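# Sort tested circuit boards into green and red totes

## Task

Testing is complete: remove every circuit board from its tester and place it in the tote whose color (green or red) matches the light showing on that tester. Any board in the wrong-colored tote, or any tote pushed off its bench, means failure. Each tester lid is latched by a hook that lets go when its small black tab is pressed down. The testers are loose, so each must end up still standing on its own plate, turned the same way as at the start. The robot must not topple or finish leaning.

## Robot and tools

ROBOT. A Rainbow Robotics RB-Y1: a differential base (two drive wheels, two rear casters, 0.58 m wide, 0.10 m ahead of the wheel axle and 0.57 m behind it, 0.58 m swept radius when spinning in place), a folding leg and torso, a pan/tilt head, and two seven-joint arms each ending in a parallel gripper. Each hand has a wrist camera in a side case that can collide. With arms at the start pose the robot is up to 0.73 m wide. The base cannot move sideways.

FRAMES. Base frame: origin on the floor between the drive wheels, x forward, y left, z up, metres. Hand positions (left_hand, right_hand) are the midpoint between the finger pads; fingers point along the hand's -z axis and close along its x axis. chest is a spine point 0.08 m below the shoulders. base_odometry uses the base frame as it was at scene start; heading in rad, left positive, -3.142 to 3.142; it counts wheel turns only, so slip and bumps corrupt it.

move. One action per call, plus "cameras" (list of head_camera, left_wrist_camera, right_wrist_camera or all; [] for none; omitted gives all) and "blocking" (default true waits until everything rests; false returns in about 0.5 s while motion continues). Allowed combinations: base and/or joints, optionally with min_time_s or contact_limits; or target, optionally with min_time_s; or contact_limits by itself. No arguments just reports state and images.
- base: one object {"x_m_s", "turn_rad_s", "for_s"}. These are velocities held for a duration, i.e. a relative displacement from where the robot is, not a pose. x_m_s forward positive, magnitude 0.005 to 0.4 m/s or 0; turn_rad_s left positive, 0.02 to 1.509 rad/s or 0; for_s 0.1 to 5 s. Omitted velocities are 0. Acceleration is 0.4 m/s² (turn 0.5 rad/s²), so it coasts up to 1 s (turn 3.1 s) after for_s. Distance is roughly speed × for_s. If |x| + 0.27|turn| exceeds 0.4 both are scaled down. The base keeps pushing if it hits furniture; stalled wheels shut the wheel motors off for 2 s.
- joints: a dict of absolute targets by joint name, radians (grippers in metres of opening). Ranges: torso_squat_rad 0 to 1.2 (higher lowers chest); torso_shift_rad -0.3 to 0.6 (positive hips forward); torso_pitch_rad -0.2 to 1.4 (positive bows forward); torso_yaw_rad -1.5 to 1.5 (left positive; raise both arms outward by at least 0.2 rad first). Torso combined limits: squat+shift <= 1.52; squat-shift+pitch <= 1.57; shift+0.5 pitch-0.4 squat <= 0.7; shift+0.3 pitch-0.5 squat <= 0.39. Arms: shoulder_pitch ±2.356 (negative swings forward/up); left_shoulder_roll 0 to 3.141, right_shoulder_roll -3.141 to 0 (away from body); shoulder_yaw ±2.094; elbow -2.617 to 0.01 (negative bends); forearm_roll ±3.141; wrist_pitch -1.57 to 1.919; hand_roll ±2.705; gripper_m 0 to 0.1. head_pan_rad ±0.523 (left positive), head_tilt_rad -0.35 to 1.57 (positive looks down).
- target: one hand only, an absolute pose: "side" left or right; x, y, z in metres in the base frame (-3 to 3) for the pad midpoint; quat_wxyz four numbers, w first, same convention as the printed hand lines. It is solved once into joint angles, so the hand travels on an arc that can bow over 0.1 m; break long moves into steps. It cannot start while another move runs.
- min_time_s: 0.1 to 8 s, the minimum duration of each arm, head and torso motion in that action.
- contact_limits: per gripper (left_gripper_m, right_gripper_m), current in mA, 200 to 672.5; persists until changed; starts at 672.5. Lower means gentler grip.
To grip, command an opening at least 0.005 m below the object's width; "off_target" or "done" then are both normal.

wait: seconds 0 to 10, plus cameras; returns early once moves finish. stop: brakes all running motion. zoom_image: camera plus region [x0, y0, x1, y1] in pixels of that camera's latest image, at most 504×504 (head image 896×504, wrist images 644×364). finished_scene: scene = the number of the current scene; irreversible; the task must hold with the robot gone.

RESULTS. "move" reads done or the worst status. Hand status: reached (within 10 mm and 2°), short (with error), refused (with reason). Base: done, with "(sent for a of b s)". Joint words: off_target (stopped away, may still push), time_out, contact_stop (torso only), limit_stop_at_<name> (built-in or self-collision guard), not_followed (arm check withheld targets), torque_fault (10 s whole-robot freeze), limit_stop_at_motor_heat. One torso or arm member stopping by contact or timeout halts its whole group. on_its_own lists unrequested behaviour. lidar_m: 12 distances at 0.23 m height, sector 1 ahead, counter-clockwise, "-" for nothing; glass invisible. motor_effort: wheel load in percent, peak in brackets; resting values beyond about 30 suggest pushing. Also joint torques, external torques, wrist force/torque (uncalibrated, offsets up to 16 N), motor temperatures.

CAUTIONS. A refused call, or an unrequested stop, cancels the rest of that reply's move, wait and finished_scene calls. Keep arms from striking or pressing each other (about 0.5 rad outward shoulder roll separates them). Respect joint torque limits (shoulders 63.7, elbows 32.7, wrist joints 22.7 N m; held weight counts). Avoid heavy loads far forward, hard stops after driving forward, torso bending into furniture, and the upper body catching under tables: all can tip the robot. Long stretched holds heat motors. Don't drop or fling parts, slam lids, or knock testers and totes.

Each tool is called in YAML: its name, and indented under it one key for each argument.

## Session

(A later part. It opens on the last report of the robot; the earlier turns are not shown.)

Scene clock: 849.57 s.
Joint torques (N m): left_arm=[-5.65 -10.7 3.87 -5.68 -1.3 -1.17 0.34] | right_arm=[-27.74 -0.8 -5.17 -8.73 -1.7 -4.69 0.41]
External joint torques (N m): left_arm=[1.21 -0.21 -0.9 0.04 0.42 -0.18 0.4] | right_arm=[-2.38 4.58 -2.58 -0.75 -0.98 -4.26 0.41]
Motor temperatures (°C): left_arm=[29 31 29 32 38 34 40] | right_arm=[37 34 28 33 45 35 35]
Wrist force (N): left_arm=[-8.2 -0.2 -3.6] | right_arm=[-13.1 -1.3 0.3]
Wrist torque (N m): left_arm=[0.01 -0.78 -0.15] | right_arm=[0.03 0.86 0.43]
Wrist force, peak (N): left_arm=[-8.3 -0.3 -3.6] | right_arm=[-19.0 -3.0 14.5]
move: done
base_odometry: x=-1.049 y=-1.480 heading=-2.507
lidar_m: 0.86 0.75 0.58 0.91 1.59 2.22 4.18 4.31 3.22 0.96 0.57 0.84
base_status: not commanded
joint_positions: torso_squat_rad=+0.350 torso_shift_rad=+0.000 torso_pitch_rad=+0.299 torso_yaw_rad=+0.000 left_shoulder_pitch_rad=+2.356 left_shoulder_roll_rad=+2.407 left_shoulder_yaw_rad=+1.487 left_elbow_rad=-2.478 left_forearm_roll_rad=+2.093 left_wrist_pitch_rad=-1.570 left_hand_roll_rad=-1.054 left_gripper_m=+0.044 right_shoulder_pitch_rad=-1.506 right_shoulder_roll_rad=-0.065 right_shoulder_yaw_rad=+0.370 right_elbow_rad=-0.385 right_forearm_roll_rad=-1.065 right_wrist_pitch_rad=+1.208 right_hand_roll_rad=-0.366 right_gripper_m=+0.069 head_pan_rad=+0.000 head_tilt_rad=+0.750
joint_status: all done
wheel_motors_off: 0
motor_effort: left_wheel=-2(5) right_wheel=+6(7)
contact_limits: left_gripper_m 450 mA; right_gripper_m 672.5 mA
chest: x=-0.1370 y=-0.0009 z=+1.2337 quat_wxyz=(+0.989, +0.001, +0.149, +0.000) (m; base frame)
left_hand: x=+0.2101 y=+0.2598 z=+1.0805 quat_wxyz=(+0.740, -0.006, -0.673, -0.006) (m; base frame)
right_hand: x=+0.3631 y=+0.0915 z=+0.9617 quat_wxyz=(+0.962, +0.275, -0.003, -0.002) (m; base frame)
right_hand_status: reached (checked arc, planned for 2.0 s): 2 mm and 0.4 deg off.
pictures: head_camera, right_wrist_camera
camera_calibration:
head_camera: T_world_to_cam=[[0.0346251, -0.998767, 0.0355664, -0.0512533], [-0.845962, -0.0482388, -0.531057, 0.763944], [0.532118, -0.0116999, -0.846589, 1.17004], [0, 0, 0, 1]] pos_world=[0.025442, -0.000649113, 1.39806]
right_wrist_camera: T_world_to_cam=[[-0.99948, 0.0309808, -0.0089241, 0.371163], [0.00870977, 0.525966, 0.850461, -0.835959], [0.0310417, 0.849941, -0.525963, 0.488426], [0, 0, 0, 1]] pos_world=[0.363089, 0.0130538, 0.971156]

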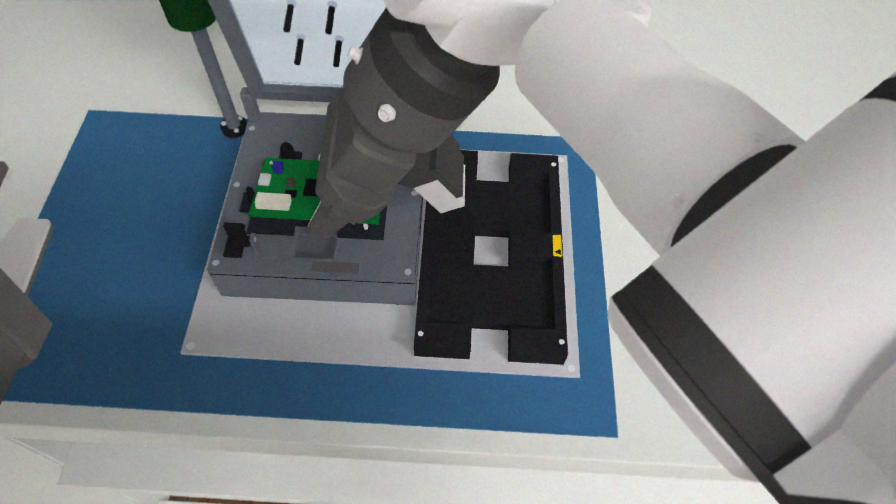

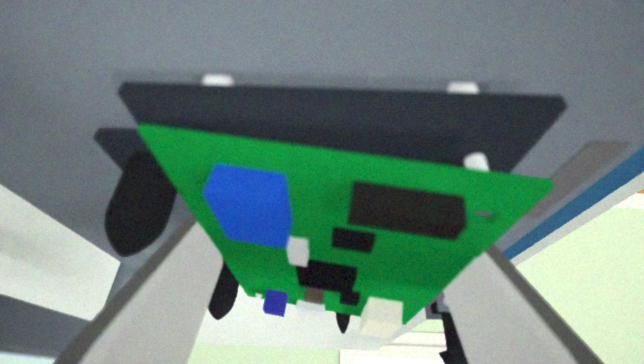

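move:
  target: {"side":"right","x":0.3625,"y":0.0935,"z":0.957,"quat_wxyz":[0.9613,0.2756,0,0]}
  min_time_s: 2
  cameras: ["right_wrist_camera"]

Scene clock: 857.33 s.
Joint torques (N m): left_arm=[-5.59 -10.81 3.95 -5.63 -1.24 -1.14 0.31] | right_arm=[-20.24 4.08 -3.06 -5.58 -1.31 -4.61 0.26]
External joint torques (N m): left_arm=[1.28 -0.32 -0.82 0.08 0.47 -0.16 0.36] | right_arm=[5.12 9.56 -0.73 2.34 -0.59 -4.2 0.26]
Motor temperatures (°C): left_arm=[29 31 29 32 38 34 40] | right_arm=[37 34 28 33 45 36 35]
Wrist force (N): left_arm=[-7.7 -0.2 -3.5] | right_arm=[-15.5 2.7 23.4]
Wrist torque (N m): left_arm=[0.00 -0.74 -0.15] | right_arm=[0.00 0.46 0.62]
Wrist force, peak (N): left_arm=[-8.3 -0.2 -3.5] | right_arm=[-15.8 2.2 23.9]
move: done
base_odometry: x=-1.049 y=-1.480 heading=-2.507
lidar_m: 0.86 0.76 0.58 0.91 1.60 2.22 4.18 4.31 3.21 0.96 0.58 0.84
base_status: not commanded
joint_positions: torso_squat_rad=+0.350 torso_shift_rad=-0.001 torso_pitch_rad=+0.299 torso_yaw_rad=+0.000 left_shoulder_pitch_rad=+2.356 left_shoulder_roll_rad=+2.407 left_shoulder_yaw_rad=+1.487 left_elbow_rad=-2.478 left_forearm_roll_rad=+2.093 left_wrist_pitch_rad=-1.570 left_hand_roll_rad=-1.054 left_gripper_m=+0.044 right_shoulder_pitch_rad=-1.523 right_shoulder_roll_rad=-0.053 right_shoulder_yaw_rad=+0.363 right_elbow_rad=-0.333 right_forearm_roll_rad=-1.073 right_wrist_pitch_rad=+1.187 right_hand_roll_rad=-0.336 right_gripper_m=+0.069 head_pan_rad=+0.000 head_tilt_rad=+0.750
joint_status: all done
wheel_motors_off: 0
motor_effort: left_wheel=-2(4) right_wheel=+7(7)
contact_limits: left_gripper_m 450 mA; right_gripper_m 672.5 mA
chest: x=-0.1373 y=-0.0010 z=+1.2337 quat_wxyz=(+0.989, +0.001, +0.149, +0.000) (m; base frame)
left_hand: x=+0.2100 y=+0.2597 z=+1.0807 quat_wxyz=(+0.740, -0.006, -0.673, -0.006) (m; base frame)
right_hand: x=+0.3628 y=+0.0920 z=+0.9581 quat_wxyz=(+0.961, +0.275, -0.004, -0.001) (m; base frame)
right_hand_status: reached (checked arc, planned for 2.0 s): 2 mm and 0.5 deg off.
pictures: right_wrist_camera
camera_calibration:
right_wrist_camera: T_world_to_cam=[[-0.99946, 0.0309331, -0.0110971, 0.372854], [0.00679707, 0.524947, 0.851108, -0.832982], [0.0321528, 0.850573, -0.524873, 0.484606], [0, 0, 0, 1]] pos_world=[0.362733, 0.0135447, 0.967452]

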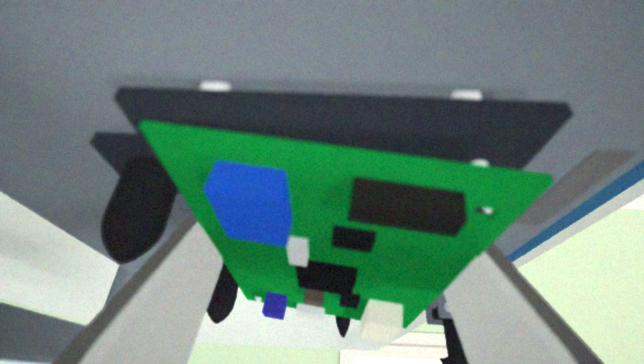

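move:
  target: {"side":"right","x":0.363,"y":0.0925,"z":0.966,"quat_wxyz":[0.9613,0.2756,0,0]}
  min_time_s: 1.5
  cameras: ["right_wrist_camera"]

zoom_image:
  camera: "right_wrist_camera"
  region: [90, 60, 570, 340]

Scene clock: 870.10 s.
Joint torques (N m): left_arm=[-5.75 -10.82 3.74 -5.67 -1.29 -1.27 0.26] | right_arm=[-31.26 -4.88 -5.68 -11.48 -3.01 -2.45 0.33]
External joint torques (N m): left_arm=[1.11 -0.33 -1.02 0.05 0.42 -0.29 0.31] | right_arm=[-5.8 0.77 -3.33 -3.57 -2.27 -2.05 0.33]
Motor temperatures (°C): left_arm=[29 31 29 32 38 34 40] | right_arm=[37 34 28 32 45 36 35]
Wrist force (N): left_arm=[-8.0 -0.5 -3.7] | right_arm=[-4.3 -1.9 -13.0]
Wrist torque (N m): left_arm=[0.05 -0.79 -0.14] | right_arm=[-0.32 0.80 -0.14]
Wrist force, peak (N): left_arm=[-8.4 0.1 -3.4] | right_arm=[-15.6 2.5 23.8]
move: done
base_odometry: x=-1.049 y=-1.480 heading=-2.507
lidar_m: 0.87 0.75 0.59 0.90 1.59 2.22 4.18 4.30 3.22 0.96 0.58 0.84
base_status: not commanded
joint_positions: torso_squat_rad=+0.350 torso_shift_rad=+0.000 torso_pitch_rad=+0.300 torso_yaw_rad=+0.000 left_shoulder_pitch_rad=+2.356 left_shoulder_roll_rad=+2.407 left_shoulder_yaw_rad=+1.487 left_elbow_rad=-2.478 left_forearm_roll_rad=+2.093 left_wrist_pitch_rad=-1.570 left_hand_roll_rad=-1.054 left_gripper_m=+0.044 right_shoulder_pitch_rad=-1.536 right_shoulder_roll_rad=-0.058 right_shoulder_yaw_rad=+0.361 right_elbow_rad=-0.333 right_forearm_roll_rad=-1.077 right_wrist_pitch_rad=+1.209 right_hand_roll_rad=-0.342 right_gripper_m=+0.069 head_pan_rad=+0.000 head_tilt_rad=+0.750
joint_status: all done
wheel_motors_off: 0
motor_effort: left_wheel=-4(4) right_wheel=+7(8)
contact_limits: left_gripper_m 450 mA; right_gripper_m 672.5 mA
chest: x=-0.1367 y=-0.0009 z=+1.2337 quat_wxyz=(+0.989, +0.001, +0.149, +0.000) (m; base frame)
left_hand: x=+0.2104 y=+0.2598 z=+1.0803 quat_wxyz=(+0.740, -0.006, -0.673, -0.006) (m; base frame)
right_hand: x=+0.3629 y=+0.0919 z=+0.9640 quat_wxyz=(+0.962, +0.275, +0.001, -0.001) (m; base frame)
right_hand_status: reached (checked arc, planned for 1.5 s): 2 mm and 0.2 deg off.
pictures: right_wrist_camera
camera_calibration:
right_wrist_camera: T_world_to_cam=[[-0.999644, 0.0266566, -0.000568701, 0.363305], [0.0135535, 0.526404, 0.850126, -0.839602], [0.0229608, 0.849816, -0.526578, 0.49293], [0, 0, 0, 1]] pos_world=[0.363238, 0.0133857, 0.97354]

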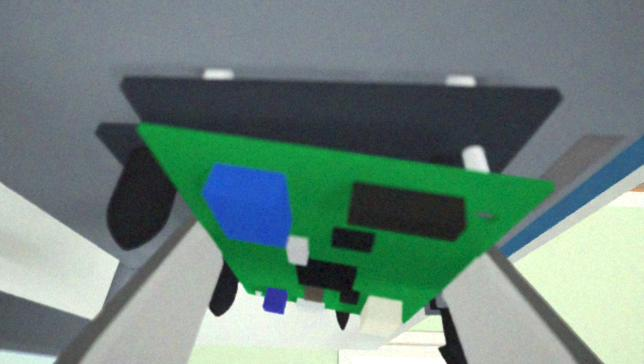

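Scaled by 1.050 from the camera's 644x364 image, which has a finer 1265x715 frame.

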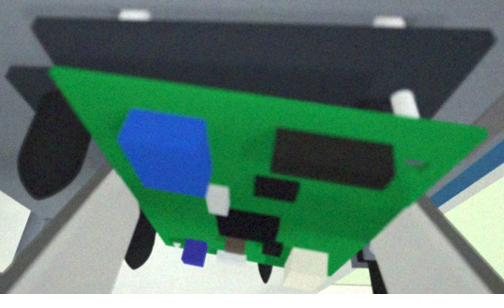

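move:
  target: {"side":"right","x":0.363,"y":0.089,"z":0.958,"quat_wxyz":[0.9613,0.2756,0,0]}
  min_time_s: 1.5
  cameras: ["right_wrist_camera"]

Scene clock: 882.90 s.
Joint torques (N m): left_arm=[-5.57 -10.69 3.81 -5.66 -1.19 -1.22 0.33] | right_arm=[-18.37 -7.96 -2.27 -4.4 0.48 -1.7 0.93]
External joint torques (N m): left_arm=[1.3 -0.2 -0.96 0.06 0.53 -0.24 0.38] | right_arm=[7.03 -2.39 0.06 3.51 1.22 -1.31 0.93]
Motor temperatures (°C): left_arm=[29 31 29 32 38 34 40] | right_arm=[37 34 28 33 45 36 35]
Wrist force (N): left_arm=[-7.8 -0.5 -3.4] | right_arm=[-6.7 13.6 -1.2]
Wrist torque (N m): left_arm=[0.04 -0.76 -0.15] | right_arm=[0.14 0.33 0.01]
Wrist force, peak (N): left_arm=[-8.2 0.0 -3.6] | right_arm=[-4.4 -2.7 -14.7]
move: done
base_odometry: x=-1.049 y=-1.480 heading=-2.507
lidar_m: 0.86 0.75 0.58 0.90 1.59 2.21 4.18 4.30 3.21 0.96 0.58 0.85
base_status: not commanded
joint_positions: torso_squat_rad=+0.350 torso_shift_rad=+0.000 torso_pitch_rad=+0.299 torso_yaw_rad=+0.000 left_shoulder_pitch_rad=+2.356 left_shoulder_roll_rad=+2.407 left_shoulder_yaw_rad=+1.487 left_elbow_rad=-2.478 left_forearm_roll_rad=+2.093 left_wrist_pitch_rad=-1.570 left_hand_roll_rad=-1.054 left_gripper_m=+0.044 right_shoulder_pitch_rad=-1.525 right_shoulder_roll_rad=-0.059 right_shoulder_yaw_rad=+0.360 right_elbow_rad=-0.332 right_forearm_roll_rad=-1.078 right_wrist_pitch_rad=+1.199 right_hand_roll_rad=-0.328 right_gripper_m=+0.069 head_pan_rad=+0.000 head_tilt_rad=+0.750
joint_status: all done
wheel_motors_off: 0
motor_effort: left_wheel=-4(5) right_wheel=+7(8)
contact_limits: left_gripper_m 450 mA; right_gripper_m 672.5 mA
chest: x=-0.1369 y=-0.0009 z=+1.2337 quat_wxyz=(+0.989, +0.001, +0.149, +0.000) (m; base frame)
left_hand: x=+0.2102 y=+0.2599 z=+1.0804 quat_wxyz=(+0.740, -0.006, -0.673, -0.006) (m; base frame)
right_hand: x=+0.3628 y=+0.0900 z=+0.9592 quat_wxyz=(+0.961, +0.276, -0.001, +0.001) (m; base frame)
right_hand_status: reached (checked arc, planned for 1.5 s): 2 mm and 0.1 deg off.
pictures: right_wrist_camera
camera_calibration:
right_wrist_camera: T_world_to_cam=[[-0.999674, 0.0249357, -0.00542114, 0.368121], [0.00844804, 0.523861, 0.851762, -0.833975], [0.0240792, 0.851439, -0.523901, 0.488883], [0, 0, 0, 1]] pos_world=[0.363275, 0.0114541, 0.96847]

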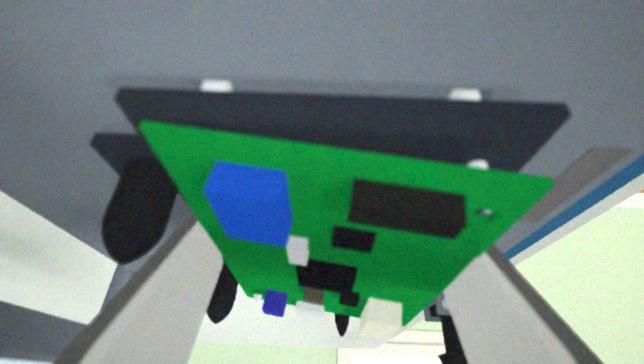

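move:
  target: {"side":"right","x":0.364,"y":0.084,"z":0.963,"quat_wxyz":[0.9613,0.2756,0,0]}
  min_time_s: 1.5
  cameras: ["right_wrist_camera","head_camera"]

zoom_image:
  camera: "head_camera"
  region: [190, 90, 450, 320]

zoom_image:
  camera: "right_wrist_camera"
  region: [180, 200, 500, 350]

Scene clock: 900.50 s.
Joint torques (N m): left_arm=[-5.79 -10.73 3.99 -5.71 -1.28 -1.25 0.32] | right_arm=[-21.05 -16.25 -0.26 -5.18 1.73 0.1 0.25]
External joint torques (N m): left_arm=[1.07 -0.24 -0.77 0.02 0.44 -0.26 0.37] | right_arm=[4.4 -10.63 2.24 2.75 2.48 0.49 0.25]
Motor temperatures (°C): left_arm=[29 31 29 32 38 34 40] | right_arm=[36 34 28 32 45 35 35]
Wrist force (N): left_arm=[-7.9 -0.5 -3.5] | right_arm=[-0.8 20.1 -22.9]
Wrist torque (N m): left_arm=[0.04 -0.75 -0.15] | right_arm=[0.31 0.66 -0.07]
Wrist force, peak (N): left_arm=[-8.4 -0.1 -3.5] | right_arm=[-0.2 20.0 -24.0]
move: done
base_odometry: x=-1.049 y=-1.480 heading=-2.507
lidar_m: 0.86 0.76 0.58 0.90 1.59 2.23 4.18 4.30 3.21 0.96 0.58 0.84
base_status: not commanded
joint_positions: torso_squat_rad=+0.350 torso_shift_rad=+0.000 torso_pitch_rad=+0.300 torso_yaw_rad=+0.000 left_shoulder_pitch_rad=+2.356 left_shoulder_roll_rad=+2.407 left_shoulder_yaw_rad=+1.487 left_elbow_rad=-2.478 left_forearm_roll_rad=+2.093 left_wrist_pitch_rad=-1.570 left_hand_roll_rad=-1.054 left_gripper_m=+0.044 right_shoulder_pitch_rad=-1.516 right_shoulder_roll_rad=-0.074 right_shoulder_yaw_rad=+0.360 right_elbow_rad=-0.364 right_forearm_roll_rad=-1.079 right_wrist_pitch_rad=+1.224 right_hand_roll_rad=-0.338 right_gripper_m=+0.068 head_pan_rad=+0.000 head_tilt_rad=+0.750
joint_status: all done
wheel_motors_off: 0
motor_effort: left_wheel=-1(4) right_wheel=+5(8)
contact_limits: left_gripper_m 450 mA; right_gripper_m 672.5 mA
chest: x=-0.1367 y=-0.0006 z=+1.2337 quat_wxyz=(+0.989, +0.000, +0.149, +0.000) (m; base frame)
left_hand: x=+0.2103 y=+0.2602 z=+1.0802 quat_wxyz=(+0.740, -0.006, -0.673, -0.006) (m; base frame)
right_hand: x=+0.3635 y=+0.0864 z=+0.9631 quat_wxyz=(+0.961, +0.276, +0.003, +0.002) (m; base frame)
right_hand_status: reached (checked arc, planned for 1.5 s): 2 mm and 0.4 deg off.
pictures: head_camera, right_wrist_camera
camera_calibration:
head_camera: T_world_to_cam=[[0.0350611, -0.998742, 0.0358615, -0.0512596], [-0.846204, -0.0487592, -0.530624, 0.763619], [0.531705, -0.0117418, -0.846848, 1.17013], [0, 0, 0, 1]] pos_world=[0.0258123, -0.000222188, 1.39795]
right_wrist_camera: T_world_to_cam=[[-0.999791, 0.020433, 0.00107713, 0.363077], [0.0116233, 0.52383, 0.851744, -0.836584], [0.0168395, 0.851578, -0.523958, 0.49664], [0, 0, 0, 1]] pos_world=[0.364362, 0.00788091, 0.972382]

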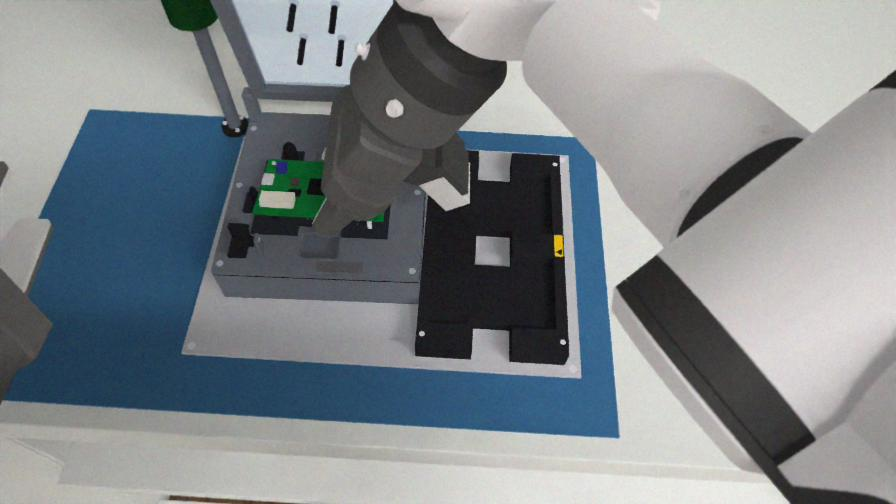

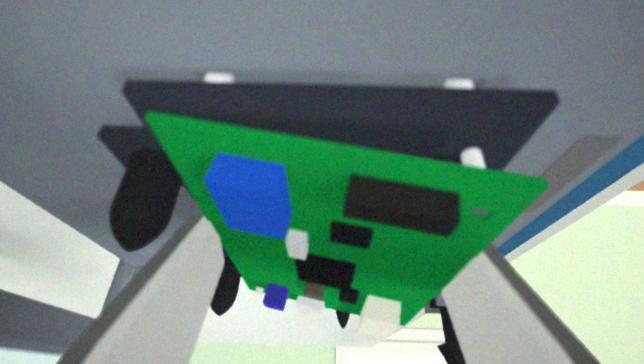

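Scaled by 1.938 from the camera's 896x504 image, which has a finer 1280x720 frame.

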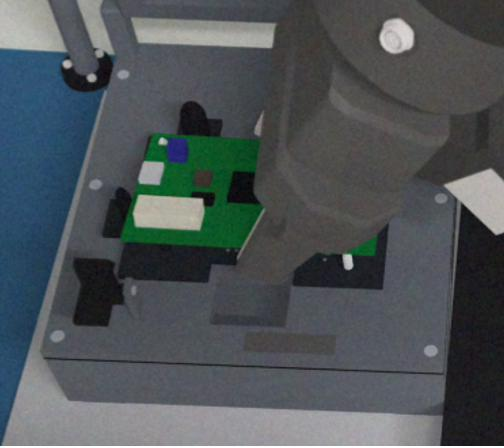

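Scaled by 1.575 from the camera's 644x364 image, which has a finer 1265x715 frame.

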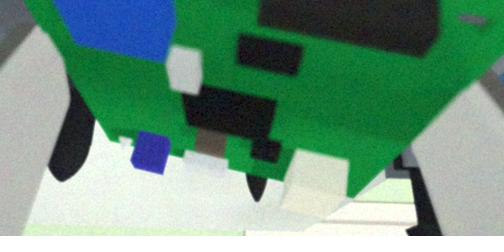

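move:
  target: {"side":"right","x":0.3635,"y":0.0885,"z":0.964,"quat_wxyz":[0.9613,0.2756,0,0]}
  min_time_s: 1
  cameras: []

move:
  target: {"side":"right","x":0.3635,"y":0.0895,"z":0.970,"quat_wxyz":[0.9613,0.2756,0,0]}
  min_time_s: 1
  cameras: ["head_camera","right_wrist_camera"]

zoom_image:
  camera: "head_camera"
  region: [190, 90, 450, 320]

Scene clock: 915.07 s.
Joint torques (N m): left_arm=[-5.68 -10.76 3.9 -5.62 -1.26 -1.17 0.29] | right_arm=[-24.02 -5.61 -1.98 -8.69 -0.41 -2.36 -0.33]
External joint torques (N m): left_arm=[1.18 -0.28 -0.87 0.1 0.46 -0.19 0.35] | right_arm=[1.4 -0.09 0.61 -0.73 0.33 -1.95 -0.34]
Motor temperatures (°C): left_arm=[29 31 29 32 38 34 40] | right_arm=[36 34 28 32 45 35 35]
Wrist force (N): left_arm=[-7.8 -0.1 -3.7] | right_arm=[-5.4 6.1 -10.9]
Wrist torque (N m): left_arm=[0.00 -0.75 -0.15] | right_arm=[0.02 1.02 0.50]
Wrist force, peak (N): left_arm=[-8.2 -0.2 -3.6] | right_arm=[-0.4 19.9 -24.2]
move: done
base_odometry: x=-1.049 y=-1.480 heading=-2.507
lidar_m: 0.86 0.75 0.58 0.90 1.59 2.22 4.18 4.30 3.21 0.96 0.58 0.83
base_status: not commanded
joint_positions: torso_squat_rad=+0.350 torso_shift_rad=+0.000 torso_pitch_rad=+0.300 torso_yaw_rad=+0.000 left_shoulder_pitch_rad=+2.356 left_shoulder_roll_rad=+2.407 left_shoulder_yaw_rad=+1.487 left_elbow_rad=-2.478 left_forearm_roll_rad=+2.093 left_wrist_pitch_rad=-1.570 left_hand_roll_rad=-1.054 left_gripper_m=+0.044 right_shoulder_pitch_rad=-1.509 right_shoulder_roll_rad=-0.073 right_shoulder_yaw_rad=+0.365 right_elbow_rad=-0.384 right_forearm_roll_rad=-1.072 right_wrist_pitch_rad=+1.224 right_hand_roll_rad=-0.357 right_gripper_m=+0.068 head_pan_rad=+0.000 head_tilt_rad=+0.750
joint_status: all done
wheel_motors_off: 0
motor_effort: left_wheel=-2(4) right_wheel=+5(6)
contact_limits: left_gripper_m 450 mA; right_gripper_m 672.5 mA
chest: x=-0.1367 y=-0.0007 z=+1.2337 quat_wxyz=(+0.989, +0.000, +0.149, +0.000) (m; base frame)
left_hand: x=+0.2103 y=+0.2601 z=+1.0802 quat_wxyz=(+0.740, -0.006, -0.673, -0.006) (m; base frame)
right_hand: x=+0.3634 y=+0.0884 z=+0.9639 quat_wxyz=(+0.961, +0.276, +0.001, +0.000) (m; base frame)
right_hand_status: reached (checked arc, planned for 1.0 s): 0 mm and 0.2 deg off.
pictures: none
No camera images: "cameras" was empty.

Scene clock: 916.40 s.
Joint torques (N m): left_arm=[-5.88 -10.68 3.93 -5.67 -1.29 -1.19 0.28] | right_arm=[-23.08 -8.84 -2.01 -7.8 -0.08 -1.36 -0.19]
External joint torques (N m): left_arm=[0.98 -0.19 -0.84 0.05 0.43 -0.2 0.34] | right_arm=[2.37 -3.37 0.78 0.21 0.66 -0.93 -0.19]
Motor temperatures (°C): left_arm=[29 31 29 32 38 34 40] | right_arm=[36 34 28 32 45 35 35]
Wrist force (N): left_arm=[-7.9 -0.3 -3.5] | right_arm=[-2.7 8.7 -12.4]
Wrist torque (N m): left_arm=[0.02 -0.77 -0.15] | right_arm=[0.11 0.85 0.37]
Wrist force, peak (N): left_arm=[-8.2 -0.2 -3.6] | right_arm=[-0.5 7.2 -15.2]
move: done
base_odometry: x=-1.049 y=-1.480 heading=-2.507
lidar_m: 0.86 0.76 0.58 0.90 1.60 2.23 4.16 4.31 3.21 0.96 0.57 0.84
base_status: not commanded
joint_positions: torso_squat_rad=+0.350 torso_shift_rad=+0.000 torso_pitch_rad=+0.300 torso_yaw_rad=+0.000 left_shoulder_pitch_rad=+2.356 left_shoulder_roll_rad=+2.407 left_shoulder_yaw_rad=+1.487 left_elbow_rad=-2.478 left_forearm_roll_rad=+2.093 left_wrist_pitch_rad=-1.570 left_hand_roll_rad=-1.054 left_gripper_m=+0.044 right_shoulder_pitch_rad=-1.505 right_shoulder_roll_rad=-0.080 right_shoulder_yaw_rad=+0.369 right_elbow_rad=-0.420 right_forearm_roll_rad=-1.068 right_wrist_pitch_rad=+1.243 right_hand_roll_rad=-0.382 right_gripper_m=+0.068 head_pan_rad=+0.000 head_tilt_rad=+0.750
joint_status: all done
wheel_motors_off: 0
motor_effort: left_wheel=-3(4) right_wheel=+5(6)
contact_limits: left_gripper_m 450 mA; right_gripper_m 672.5 mA
chest: x=-0.1367 y=-0.0007 z=+1.2337 quat_wxyz=(+0.989, +0.000, +0.149, +0.000) (m; base frame)
left_hand: x=+0.2103 y=+0.2601 z=+1.0802 quat_wxyz=(+0.740, -0.006, -0.673, -0.006) (m; base frame)
right_hand: x=+0.3633 y=+0.0901 z=+0.9700 quat_wxyz=(+0.961, +0.276, +0.002, +0.001) (m; base frame)
right_hand_status: reached (checked arc, planned for 1.0 s): 1 mm and 0.3 deg off.
pictures: head_camera, right_wrist_camera
camera_calibration:
head_camera: T_world_to_cam=[[0.0348791, -0.998749, 0.0358311, -0.0513285], [-0.846212, -0.0485888, -0.530626, 0.763616], [0.531703, -0.011813, -0.846849, 1.17013], [0, 0, 0, 1]] pos_world=[0.0258122, -0.000338412, 1.39795]
right_wrist_camera: T_world_to_cam=[[-0.999733, 0.0231219, -0.00018558, 0.363749], [0.0119772, 0.524698, 0.851204, -0.844081], [0.0197788, 0.850974, -0.524835, 0.496903], [0, 0, 0, 1]] pos_world=[0.363934, 0.0116254, 0.979345]

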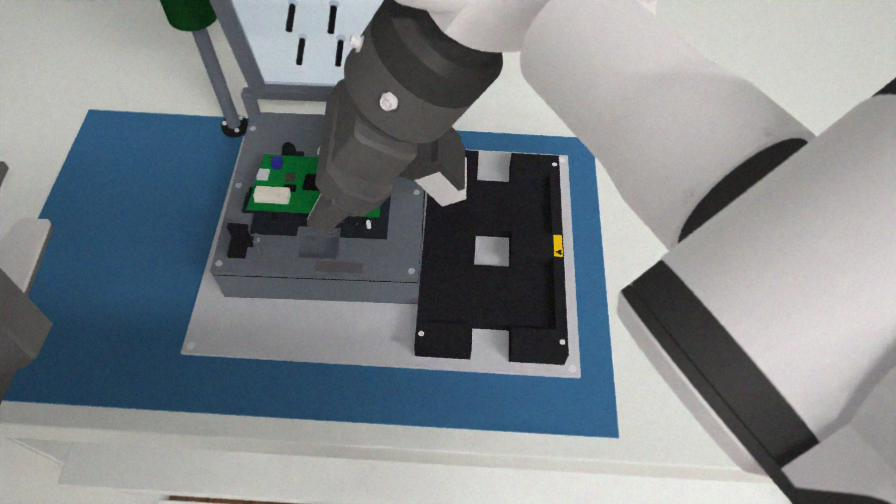

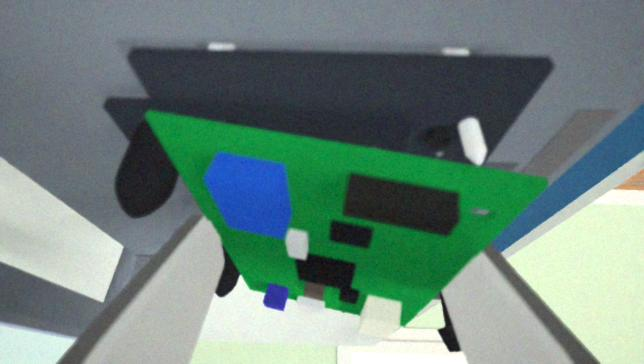

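Scaled by 1.938 from the camera's 896x504 image, which has a finer 1280x720 frame.

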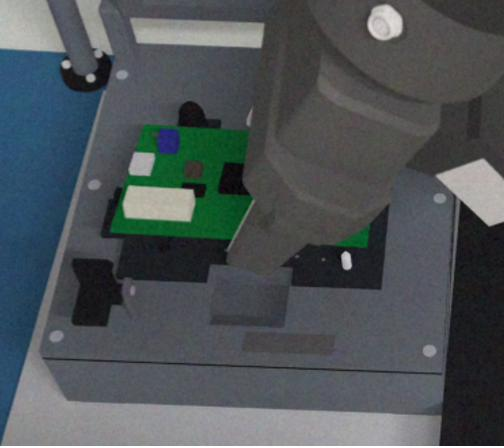

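move:
  target: {"side":"right","x":0.362,"y":0.088,"z":0.995,"quat_wxyz":[0.9613,0.2756,0,0]}
  min_time_s: 2
  cameras: []

move:
  target: {"side":"right","x":0.355,"y":0.06,"z":1.05,"quat_wxyz":[0.9613,0.2756,0,0]}
  min_time_s: 2.5
  cameras: ["head_camera"]

move:
  target: {"side":"right","x":0.29,"y":-0.10,"z":1.13,"quat_wxyz":[0.9613,0.2756,0,0]}
  min_time_s: 3
  cameras: ["head_camera","right_wrist_camera"]

Scene clock: 924.50 s.
Joint torques (N m): left_arm=[-5.74 -10.69 3.84 -5.64 -1.23 -1.19 0.34] | right_arm=[-21.95 -6.19 -2.64 -7.65 -0.54 -0.48 -0.34]
External joint torques (N m): left_arm=[1.12 -0.2 -0.93 0.08 0.48 -0.2 0.39] | right_arm=[3.52 -0.83 1.05 0.47 0.18 0.05 -0.35]
Motor temperatures (°C): left_arm=[29 31 29 32 38 34 40] | right_arm=[36 34 28 32 45 35 35]
Wrist force (N): left_arm=[-8.0 -0.1 -3.6] | right_arm=[1.9 7.6 -12.4]
Wrist torque (N m): left_arm=[-0.02 -0.77 -0.14] | right_arm=[0.08 0.78 0.51]
Wrist force, peak (N): left_arm=[-8.3 -0.3 -3.5] | right_arm=[-2.7 8.1 -13.9]
move: done
base_odometry: x=-1.049 y=-1.480 heading=-2.507
lidar_m: 0.86 0.75 0.59 0.90 1.60 2.22 4.18 4.30 3.21 0.96 0.57 0.85
base_status: not commanded
joint_positions: torso_squat_rad=+0.350 torso_shift_rad=+0.000 torso_pitch_rad=+0.300 torso_yaw_rad=+0.000 left_shoulder_pitch_rad=+2.356 left_shoulder_roll_rad=+2.407 left_shoulder_yaw_rad=+1.487 left_elbow_rad=-2.478 left_forearm_roll_rad=+2.093 left_wrist_pitch_rad=-1.570 left_hand_roll_rad=-1.054 left_gripper_m=+0.044 right_shoulder_pitch_rad=-1.468 right_shoulder_roll_rad=-0.125 right_shoulder_yaw_rad=+0.381 right_elbow_rad=-0.601 right_forearm_roll_rad=-1.058 right_wrist_pitch_rad=+1.336 right_hand_roll_rad=-0.488 right_gripper_m=+0.068 head_pan_rad=+0.000 head_tilt_rad=+0.750
joint_status: all done
wheel_motors_off: 0
motor_effort: left_wheel=-3(4) right_wheel=+6(6)
contact_limits: left_gripper_m 450 mA; right_gripper_m 672.5 mA
chest: x=-0.1367 y=-0.0007 z=+1.2337 quat_wxyz=(+0.989, +0.000, +0.149, +0.000) (m; base frame)
left_hand: x=+0.2103 y=+0.2601 z=+1.0802 quat_wxyz=(+0.740, -0.006, -0.673, -0.006) (m; base frame)
right_hand: x=+0.3617 y=+0.0882 z=+0.9953 quat_wxyz=(+0.962, +0.275, +0.006, +0.002) (m; base frame)
right_hand_status: reached (checked arc, planned for 2.0 s): 1 mm and 0.7 deg off.
pictures: none
No camera images: "cameras" was empty.

Scene clock: 927.33 s.
Joint torques (N m): left_arm=[-5.88 -10.7 3.72 -5.61 -1.21 -1.19 0.33] | right_arm=[-21.67 -6.27 -6.65 -7.49 -1.23 -0.55 -0.35]
External joint torques (N m): left_arm=[0.98 -0.21 -1.05 0.11 0.5 -0.2 0.38] | right_arm=[3.38 -0.69 -1.24 0.35 -0.59 0.15 -0.36]
Motor temperatures (°C): left_arm=[29 31 29 32 38 34 40] | right_arm=[36 34 28 32 45 35 35]
Wrist force (N): left_arm=[-8.1 -0.2 -3.5] | right_arm=[2.1 7.5 -12.5]
Wrist torque (N m): left_arm=[0.01 -0.76 -0.15] | right_arm=[0.11 0.81 0.51]
Wrist force, peak (N): left_arm=[-8.2 -0.2 -3.6] | right_arm=[2.1 8.1 -12.9]
move: done
base_odometry: x=-1.049 y=-1.480 heading=-2.507
lidar_m: 0.86 0.75 0.58 0.90 1.59 2.23 4.18 4.30 3.21 0.95 0.57 0.84
base_status: not commanded
joint_positions: torso_squat_rad=+0.350 torso_shift_rad=+0.000 torso_pitch_rad=+0.300 torso_yaw_rad=+0.000 left_shoulder_pitch_rad=+2.356 left_shoulder_roll_rad=+2.407 left_shoulder_yaw_rad=+1.487 left_elbow_rad=-2.478 left_forearm_roll_rad=+2.093 left_wrist_pitch_rad=-1.570 left_hand_roll_rad=-1.054 left_gripper_m=+0.044 right_shoulder_pitch_rad=-1.384 right_shoulder_roll_rad=-0.254 right_shoulder_yaw_rad=+0.367 right_elbow_rad=-0.979 right_forearm_roll_rad=-1.072 right_wrist_pitch_rad=+1.522 right_hand_roll_rad=-0.671 right_gripper_m=+0.068 head_pan_rad=+0.000 head_tilt_rad=+0.750
joint_status: all done
wheel_motors_off: 0
motor_effort: left_wheel=-3(4) right_wheel=+4(7)
contact_limits: left_gripper_m 450 mA; right_gripper_m 672.5 mA
chest: x=-0.1367 y=-0.0007 z=+1.2337 quat_wxyz=(+0.989, +0.000, +0.149, +0.000) (m; base frame)
left_hand: x=+0.2103 y=+0.2601 z=+1.0802 quat_wxyz=(+0.740, -0.006, -0.673, -0.006) (m; base frame)
right_hand: x=+0.3548 y=+0.0603 z=+1.0504 quat_wxyz=(+0.961, +0.276, +0.001, +0.001) (m; base frame)
right_hand_status: reached (checked arc, planned for 2.5 s): 1 mm and 0.2 deg off.
pictures: head_camera
camera_calibration:
head_camera: T_world_to_cam=[[0.0348789, -0.998749, 0.0358311, -0.0513285], [-0.846212, -0.0485887, -0.530626, 0.763616], [0.531703, -0.0118131, -0.846849, 1.17013], [0, 0, 0, 1]] pos_world=[0.0258123, -0.000338451, 1.39795]

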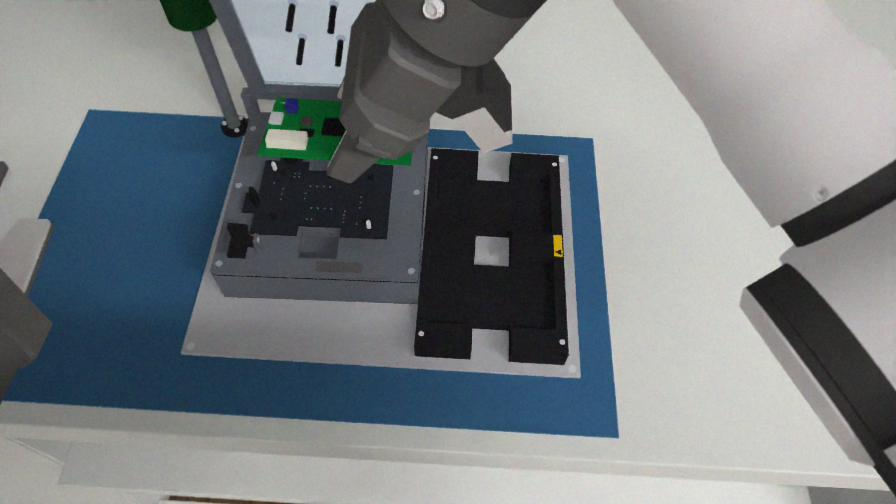

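Scene clock: 930.67 s.
Joint torques (N m): left_arm=[-5.76 -10.61 3.7 -5.75 -1.23 -1.22 0.33] | right_arm=[-17.41 -9.54 -8.09 -5.23 -0.99 -0.8 -0.25]
External joint torques (N m): left_arm=[1.1 -0.13 -1.07 -0.03 0.48 -0.23 0.39] | right_arm=[3.14 -0.37 -0.88 0.12 -0.47 0.05 -0.26]
Motor temperatures (°C): left_arm=[29 31 29 32 38 34 40] | right_arm=[36 34 28 32 45 35 35]
Wrist force (N): left_arm=[-8.2 0.0 -3.7] | right_arm=[2.2 7.4 -12.7]
Wrist torque (N m): left_arm=[-0.01 -0.77 -0.16] | right_arm=[0.09 0.85 0.52]
Wrist force, peak (N): left_arm=[-8.3 -0.1 -3.6] | right_arm=[2.2 8.0 -13.1]
move: done
base_odometry: x=-1.049 y=-1.480 heading=-2.507
lidar_m: 0.86 0.76 0.58 0.90 1.59 2.22 4.18 4.30 3.22 0.96 0.57 0.84
base_status: not commanded
joint_positions: torso_squat_rad=+0.350 torso_shift_rad=+0.000 torso_pitch_rad=+0.300 torso_yaw_rad=+0.000 left_shoulder_pitch_rad=+2.356 left_shoulder_roll_rad=+2.407 left_shoulder_yaw_rad=+1.487 left_elbow_rad=-2.478 left_forearm_roll_rad=+2.093 left_wrist_pitch_rad=-1.570 left_hand_roll_rad=-1.054 left_gripper_m=+0.044 right_shoulder_pitch_rad=-1.095 right_shoulder_roll_rad=-0.658 right_shoulder_yaw_rad=+0.141 right_elbow_rad=-1.670 right_forearm_roll_rad=-1.358 right_wrist_pitch_rad=+1.869 right_hand_roll_rad=-0.863 right_gripper_m=+0.068 head_pan_rad=+0.000 head_tilt_rad=+0.750
joint_status: all done
wheel_motors_off: 0
motor_effort: left_wheel=-2(4) right_wheel=+5(7)
contact_limits: left_gripper_m 450 mA; right_gripper_m 672.5 mA
chest: x=-0.1367 y=-0.0007 z=+1.2337 quat_wxyz=(+0.989, +0.000, +0.149, +0.000) (m; base frame)
left_hand: x=+0.2103 y=+0.2601 z=+1.0802 quat_wxyz=(+0.740, -0.006, -0.673, -0.006) (m; base frame)
right_hand: x=+0.2901 y=-0.0998 z=+1.1302 quat_wxyz=(+0.961, +0.276, +0.000, +0.000) (m; base frame)
right_hand_status: reached (checked arc, planned for 3.0 s): 0 mm and 0.0 deg off.
pictures: head_camera, right_wrist_camera
camera_calibration:
head_camera: T_world_to_cam=[[0.0348761, -0.998749, 0.0358319, -0.0513299], [-0.846212, -0.0485867, -0.530626, 0.763616], [0.531703, -0.0118152, -0.846848, 1.17013], [0, 0, 0, 1]] pos_world=[0.0258122, -0.000338792, 1.39795]
right_wrist_camera: T_world_to_cam=[[-0.999662, 0.0256804, -0.00404403, 0.299547], [0.0100315, 0.524558, 0.851315, -0.879464], [0.0239835, 0.850987, -0.524639, 0.742619], [0, 0, 0, 1]] pos_world=[0.290458, -0.178322, 1.13952]

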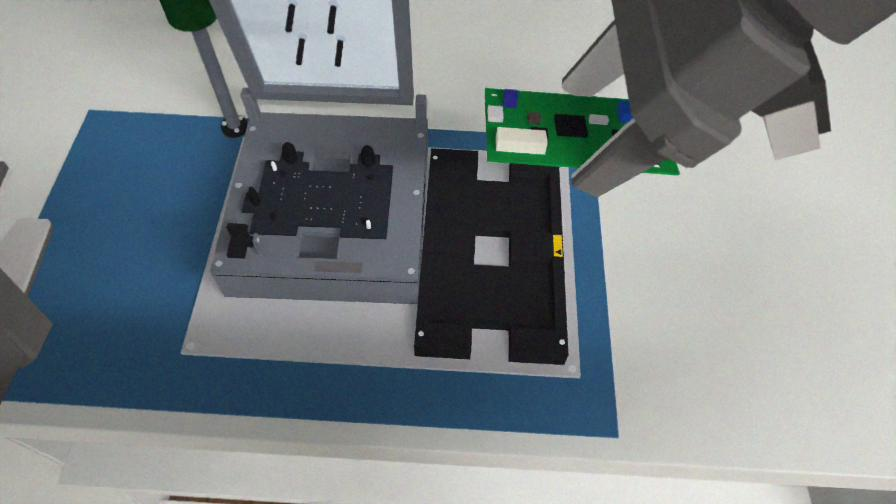

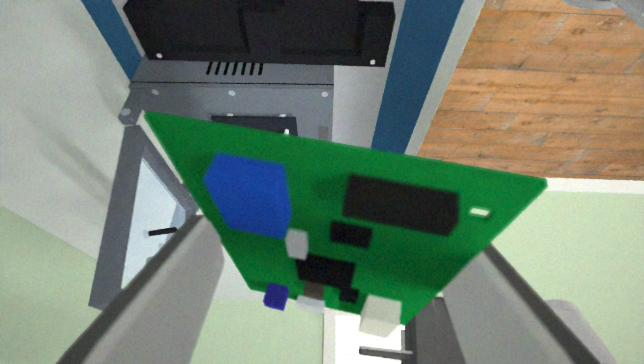

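move:
  base: {"x_m_s":-0.3,"for_s":2.5}
  cameras: []

move:
  base: {"turn_rad_s":0.65,"for_s":4.49}
  joints: {"head_tilt_rad":0.45}
  cameras: ["head_camera"]

Scene clock: 943.80 s.
Joint torques (N m): left_arm=[-6.31 -10.19 4.03 -5.33 -1.31 -1.16 0.31] | right_arm=[-18.17 -9.05 -7.56 -4.88 -0.88 -0.87 -0.26]
External joint torques (N m): left_arm=[0.55 0.3 -0.73 0.4 0.41 -0.17 0.37] | right_arm=[2.38 0.12 -0.35 0.47 -0.37 -0.02 -0.26]
Motor temperatures (°C): left_arm=[29 31 29 32 38 34 40] | right_arm=[36 34 28 32 45 35 35]
Wrist force (N): left_arm=[-7.9 -0.2 -3.5] | right_arm=[2.3 7.2 -12.7]
Wrist torque (N m): left_arm=[0.01 -0.76 -0.14] | right_arm=[0.14 0.85 0.51]
Wrist force, peak (N): left_arm=[-8.2 -0.2 -3.8] | right_arm=[2.0 7.3 -13.1]
move: done
base_odometry: x=-0.445 y=-1.035 heading=-2.507
lidar_m: 1.61 1.11 1.40 1.54 1.62 2.24 3.43 3.99 3.19 3.09 1.28 1.07
base_status: done (sent for 2.5 of 2.5 s)
joint_positions: torso_squat_rad=+0.350 torso_shift_rad=+0.000 torso_pitch_rad=+0.300 torso_yaw_rad=+0.000 left_shoulder_pitch_rad=+2.356 left_shoulder_roll_rad=+2.406 left_shoulder_yaw_rad=+1.487 left_elbow_rad=-2.478 left_forearm_roll_rad=+2.093 left_wrist_pitch_rad=-1.570 left_hand_roll_rad=-1.054 left_gripper_m=+0.044 right_shoulder_pitch_rad=-1.095 right_shoulder_roll_rad=-0.658 right_shoulder_yaw_rad=+0.141 right_elbow_rad=-1.670 right_forearm_roll_rad=-1.358 right_wrist_pitch_rad=+1.869 right_hand_roll_rad=-0.863 right_gripper_m=+0.068 head_pan_rad=+0.000 head_tilt_rad=+0.750
joint_status: not commanded
wheel_motors_off: 0
motor_effort: left_wheel=+0(24) right_wheel=+6(21)
contact_limits: left_gripper_m 450 mA; right_gripper_m 672.5 mA
chest: x=-0.1367 y=-0.0007 z=+1.2337 quat_wxyz=(+0.989, +0.000, +0.149, +0.000) (m; base frame)
left_hand: x=+0.2103 y=+0.2601 z=+1.0802 quat_wxyz=(+0.740, -0.006, -0.673, -0.006) (m; base frame)
right_hand: x=+0.2901 y=-0.0999 z=+1.1302 quat_wxyz=(+0.961, +0.276, +0.000, +0.000) (m; base frame)
pictures: none
No camera images: "cameras" was empty.

Scene clock: 949.90 s.
Joint torques (N m): left_arm=[-6.44 -10.6 4.25 -5.48 -1.24 -1.16 0.19] | right_arm=[-18.09 -9.29 -7.48 -4.9 -0.98 -0.87 -0.34]
External joint torques (N m): left_arm=[0.42 -0.11 -0.52 0.24 0.47 -0.17 0.24] | right_arm=[2.46 -0.12 -0.28 0.45 -0.46 -0.02 -0.34]
Motor temperatures (°C): left_arm=[29 31 29 32 38 34 40] | right_arm=[36 34 28 32 45 35 35]
Wrist force (N): left_arm=[-7.9 0.0 -3.4] | right_arm=[2.0 7.6 -12.9]
Wrist torque (N m): left_arm=[-0.01 -0.75 -0.14] | right_arm=[0.08 0.80 0.53]
Wrist force, peak (N): left_arm=[-8.2 -0.2 -3.9] | right_arm=[2.2 7.6 -12.9]
move: done
base_odometry: x=-0.445 y=-1.035 heading=+0.417
lidar_m: 3.43 3.44 3.46 3.08 1.68 1.07 1.25 1.12 1.15 1.54 1.55 1.86
base_status: done (sent for 4.5 of 4.5 s)
joint_positions: torso_squat_rad=+0.350 torso_shift_rad=+0.000 torso_pitch_rad=+0.300 torso_yaw_rad=+0.000 left_shoulder_pitch_rad=+2.356 left_shoulder_roll_rad=+2.406 left_shoulder_yaw_rad=+1.487 left_elbow_rad=-2.478 left_forearm_roll_rad=+2.093 left_wrist_pitch_rad=-1.570 left_hand_roll_rad=-1.054 left_gripper_m=+0.044 right_shoulder_pitch_rad=-1.095 right_shoulder_roll_rad=-0.658 right_shoulder_yaw_rad=+0.141 right_elbow_rad=-1.670 right_forearm_roll_rad=-1.358 right_wrist_pitch_rad=+1.869 right_hand_roll_rad=-0.863 right_gripper_m=+0.068 head_pan_rad=+0.000 head_tilt_rad=+0.450
joint_status: all done
wheel_motors_off: 0
motor_effort: left_wheel=+3(23) right_wheel=+4(25)
contact_limits: left_gripper_m 450 mA; right_gripper_m 672.5 mA
chest: x=-0.1367 y=-0.0007 z=+1.2337 quat_wxyz=(+0.989, +0.000, +0.149, +0.000) (m; base frame)
left_hand: x=+0.2103 y=+0.2601 z=+1.0802 quat_wxyz=(+0.740, -0.006, -0.673, -0.006) (m; base frame)
right_hand: x=+0.2901 y=-0.0999 z=+1.1302 quat_wxyz=(+0.961, +0.276, +0.000, +0.000) (m; base frame)
pictures: head_camera
camera_calibration:
head_camera: T_world_to_cam=[[0.0224281, -0.998758, 0.0444941, -0.064344], [-0.651663, -0.0483561, -0.756966, 1.09566], [0.758177, -0.0120178, -0.651938, 0.906475], [0, 0, 0, 1]] pos_world=[0.0281747, -0.000388337, 1.42321]

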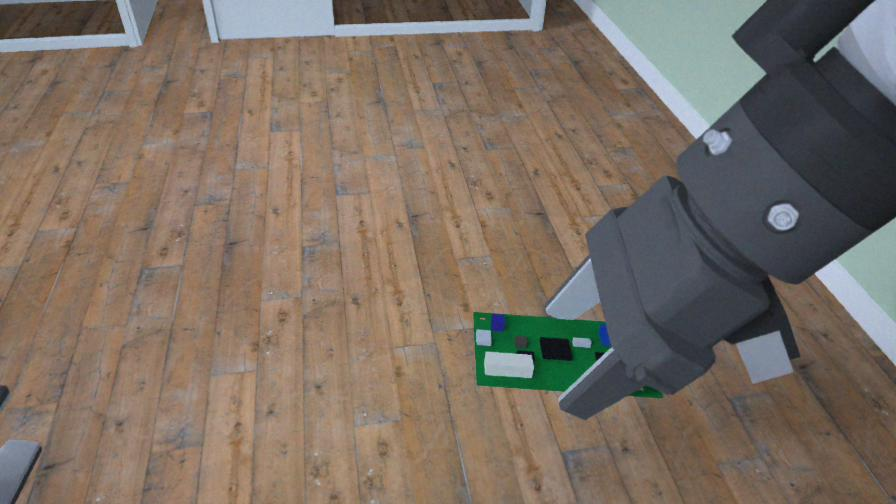

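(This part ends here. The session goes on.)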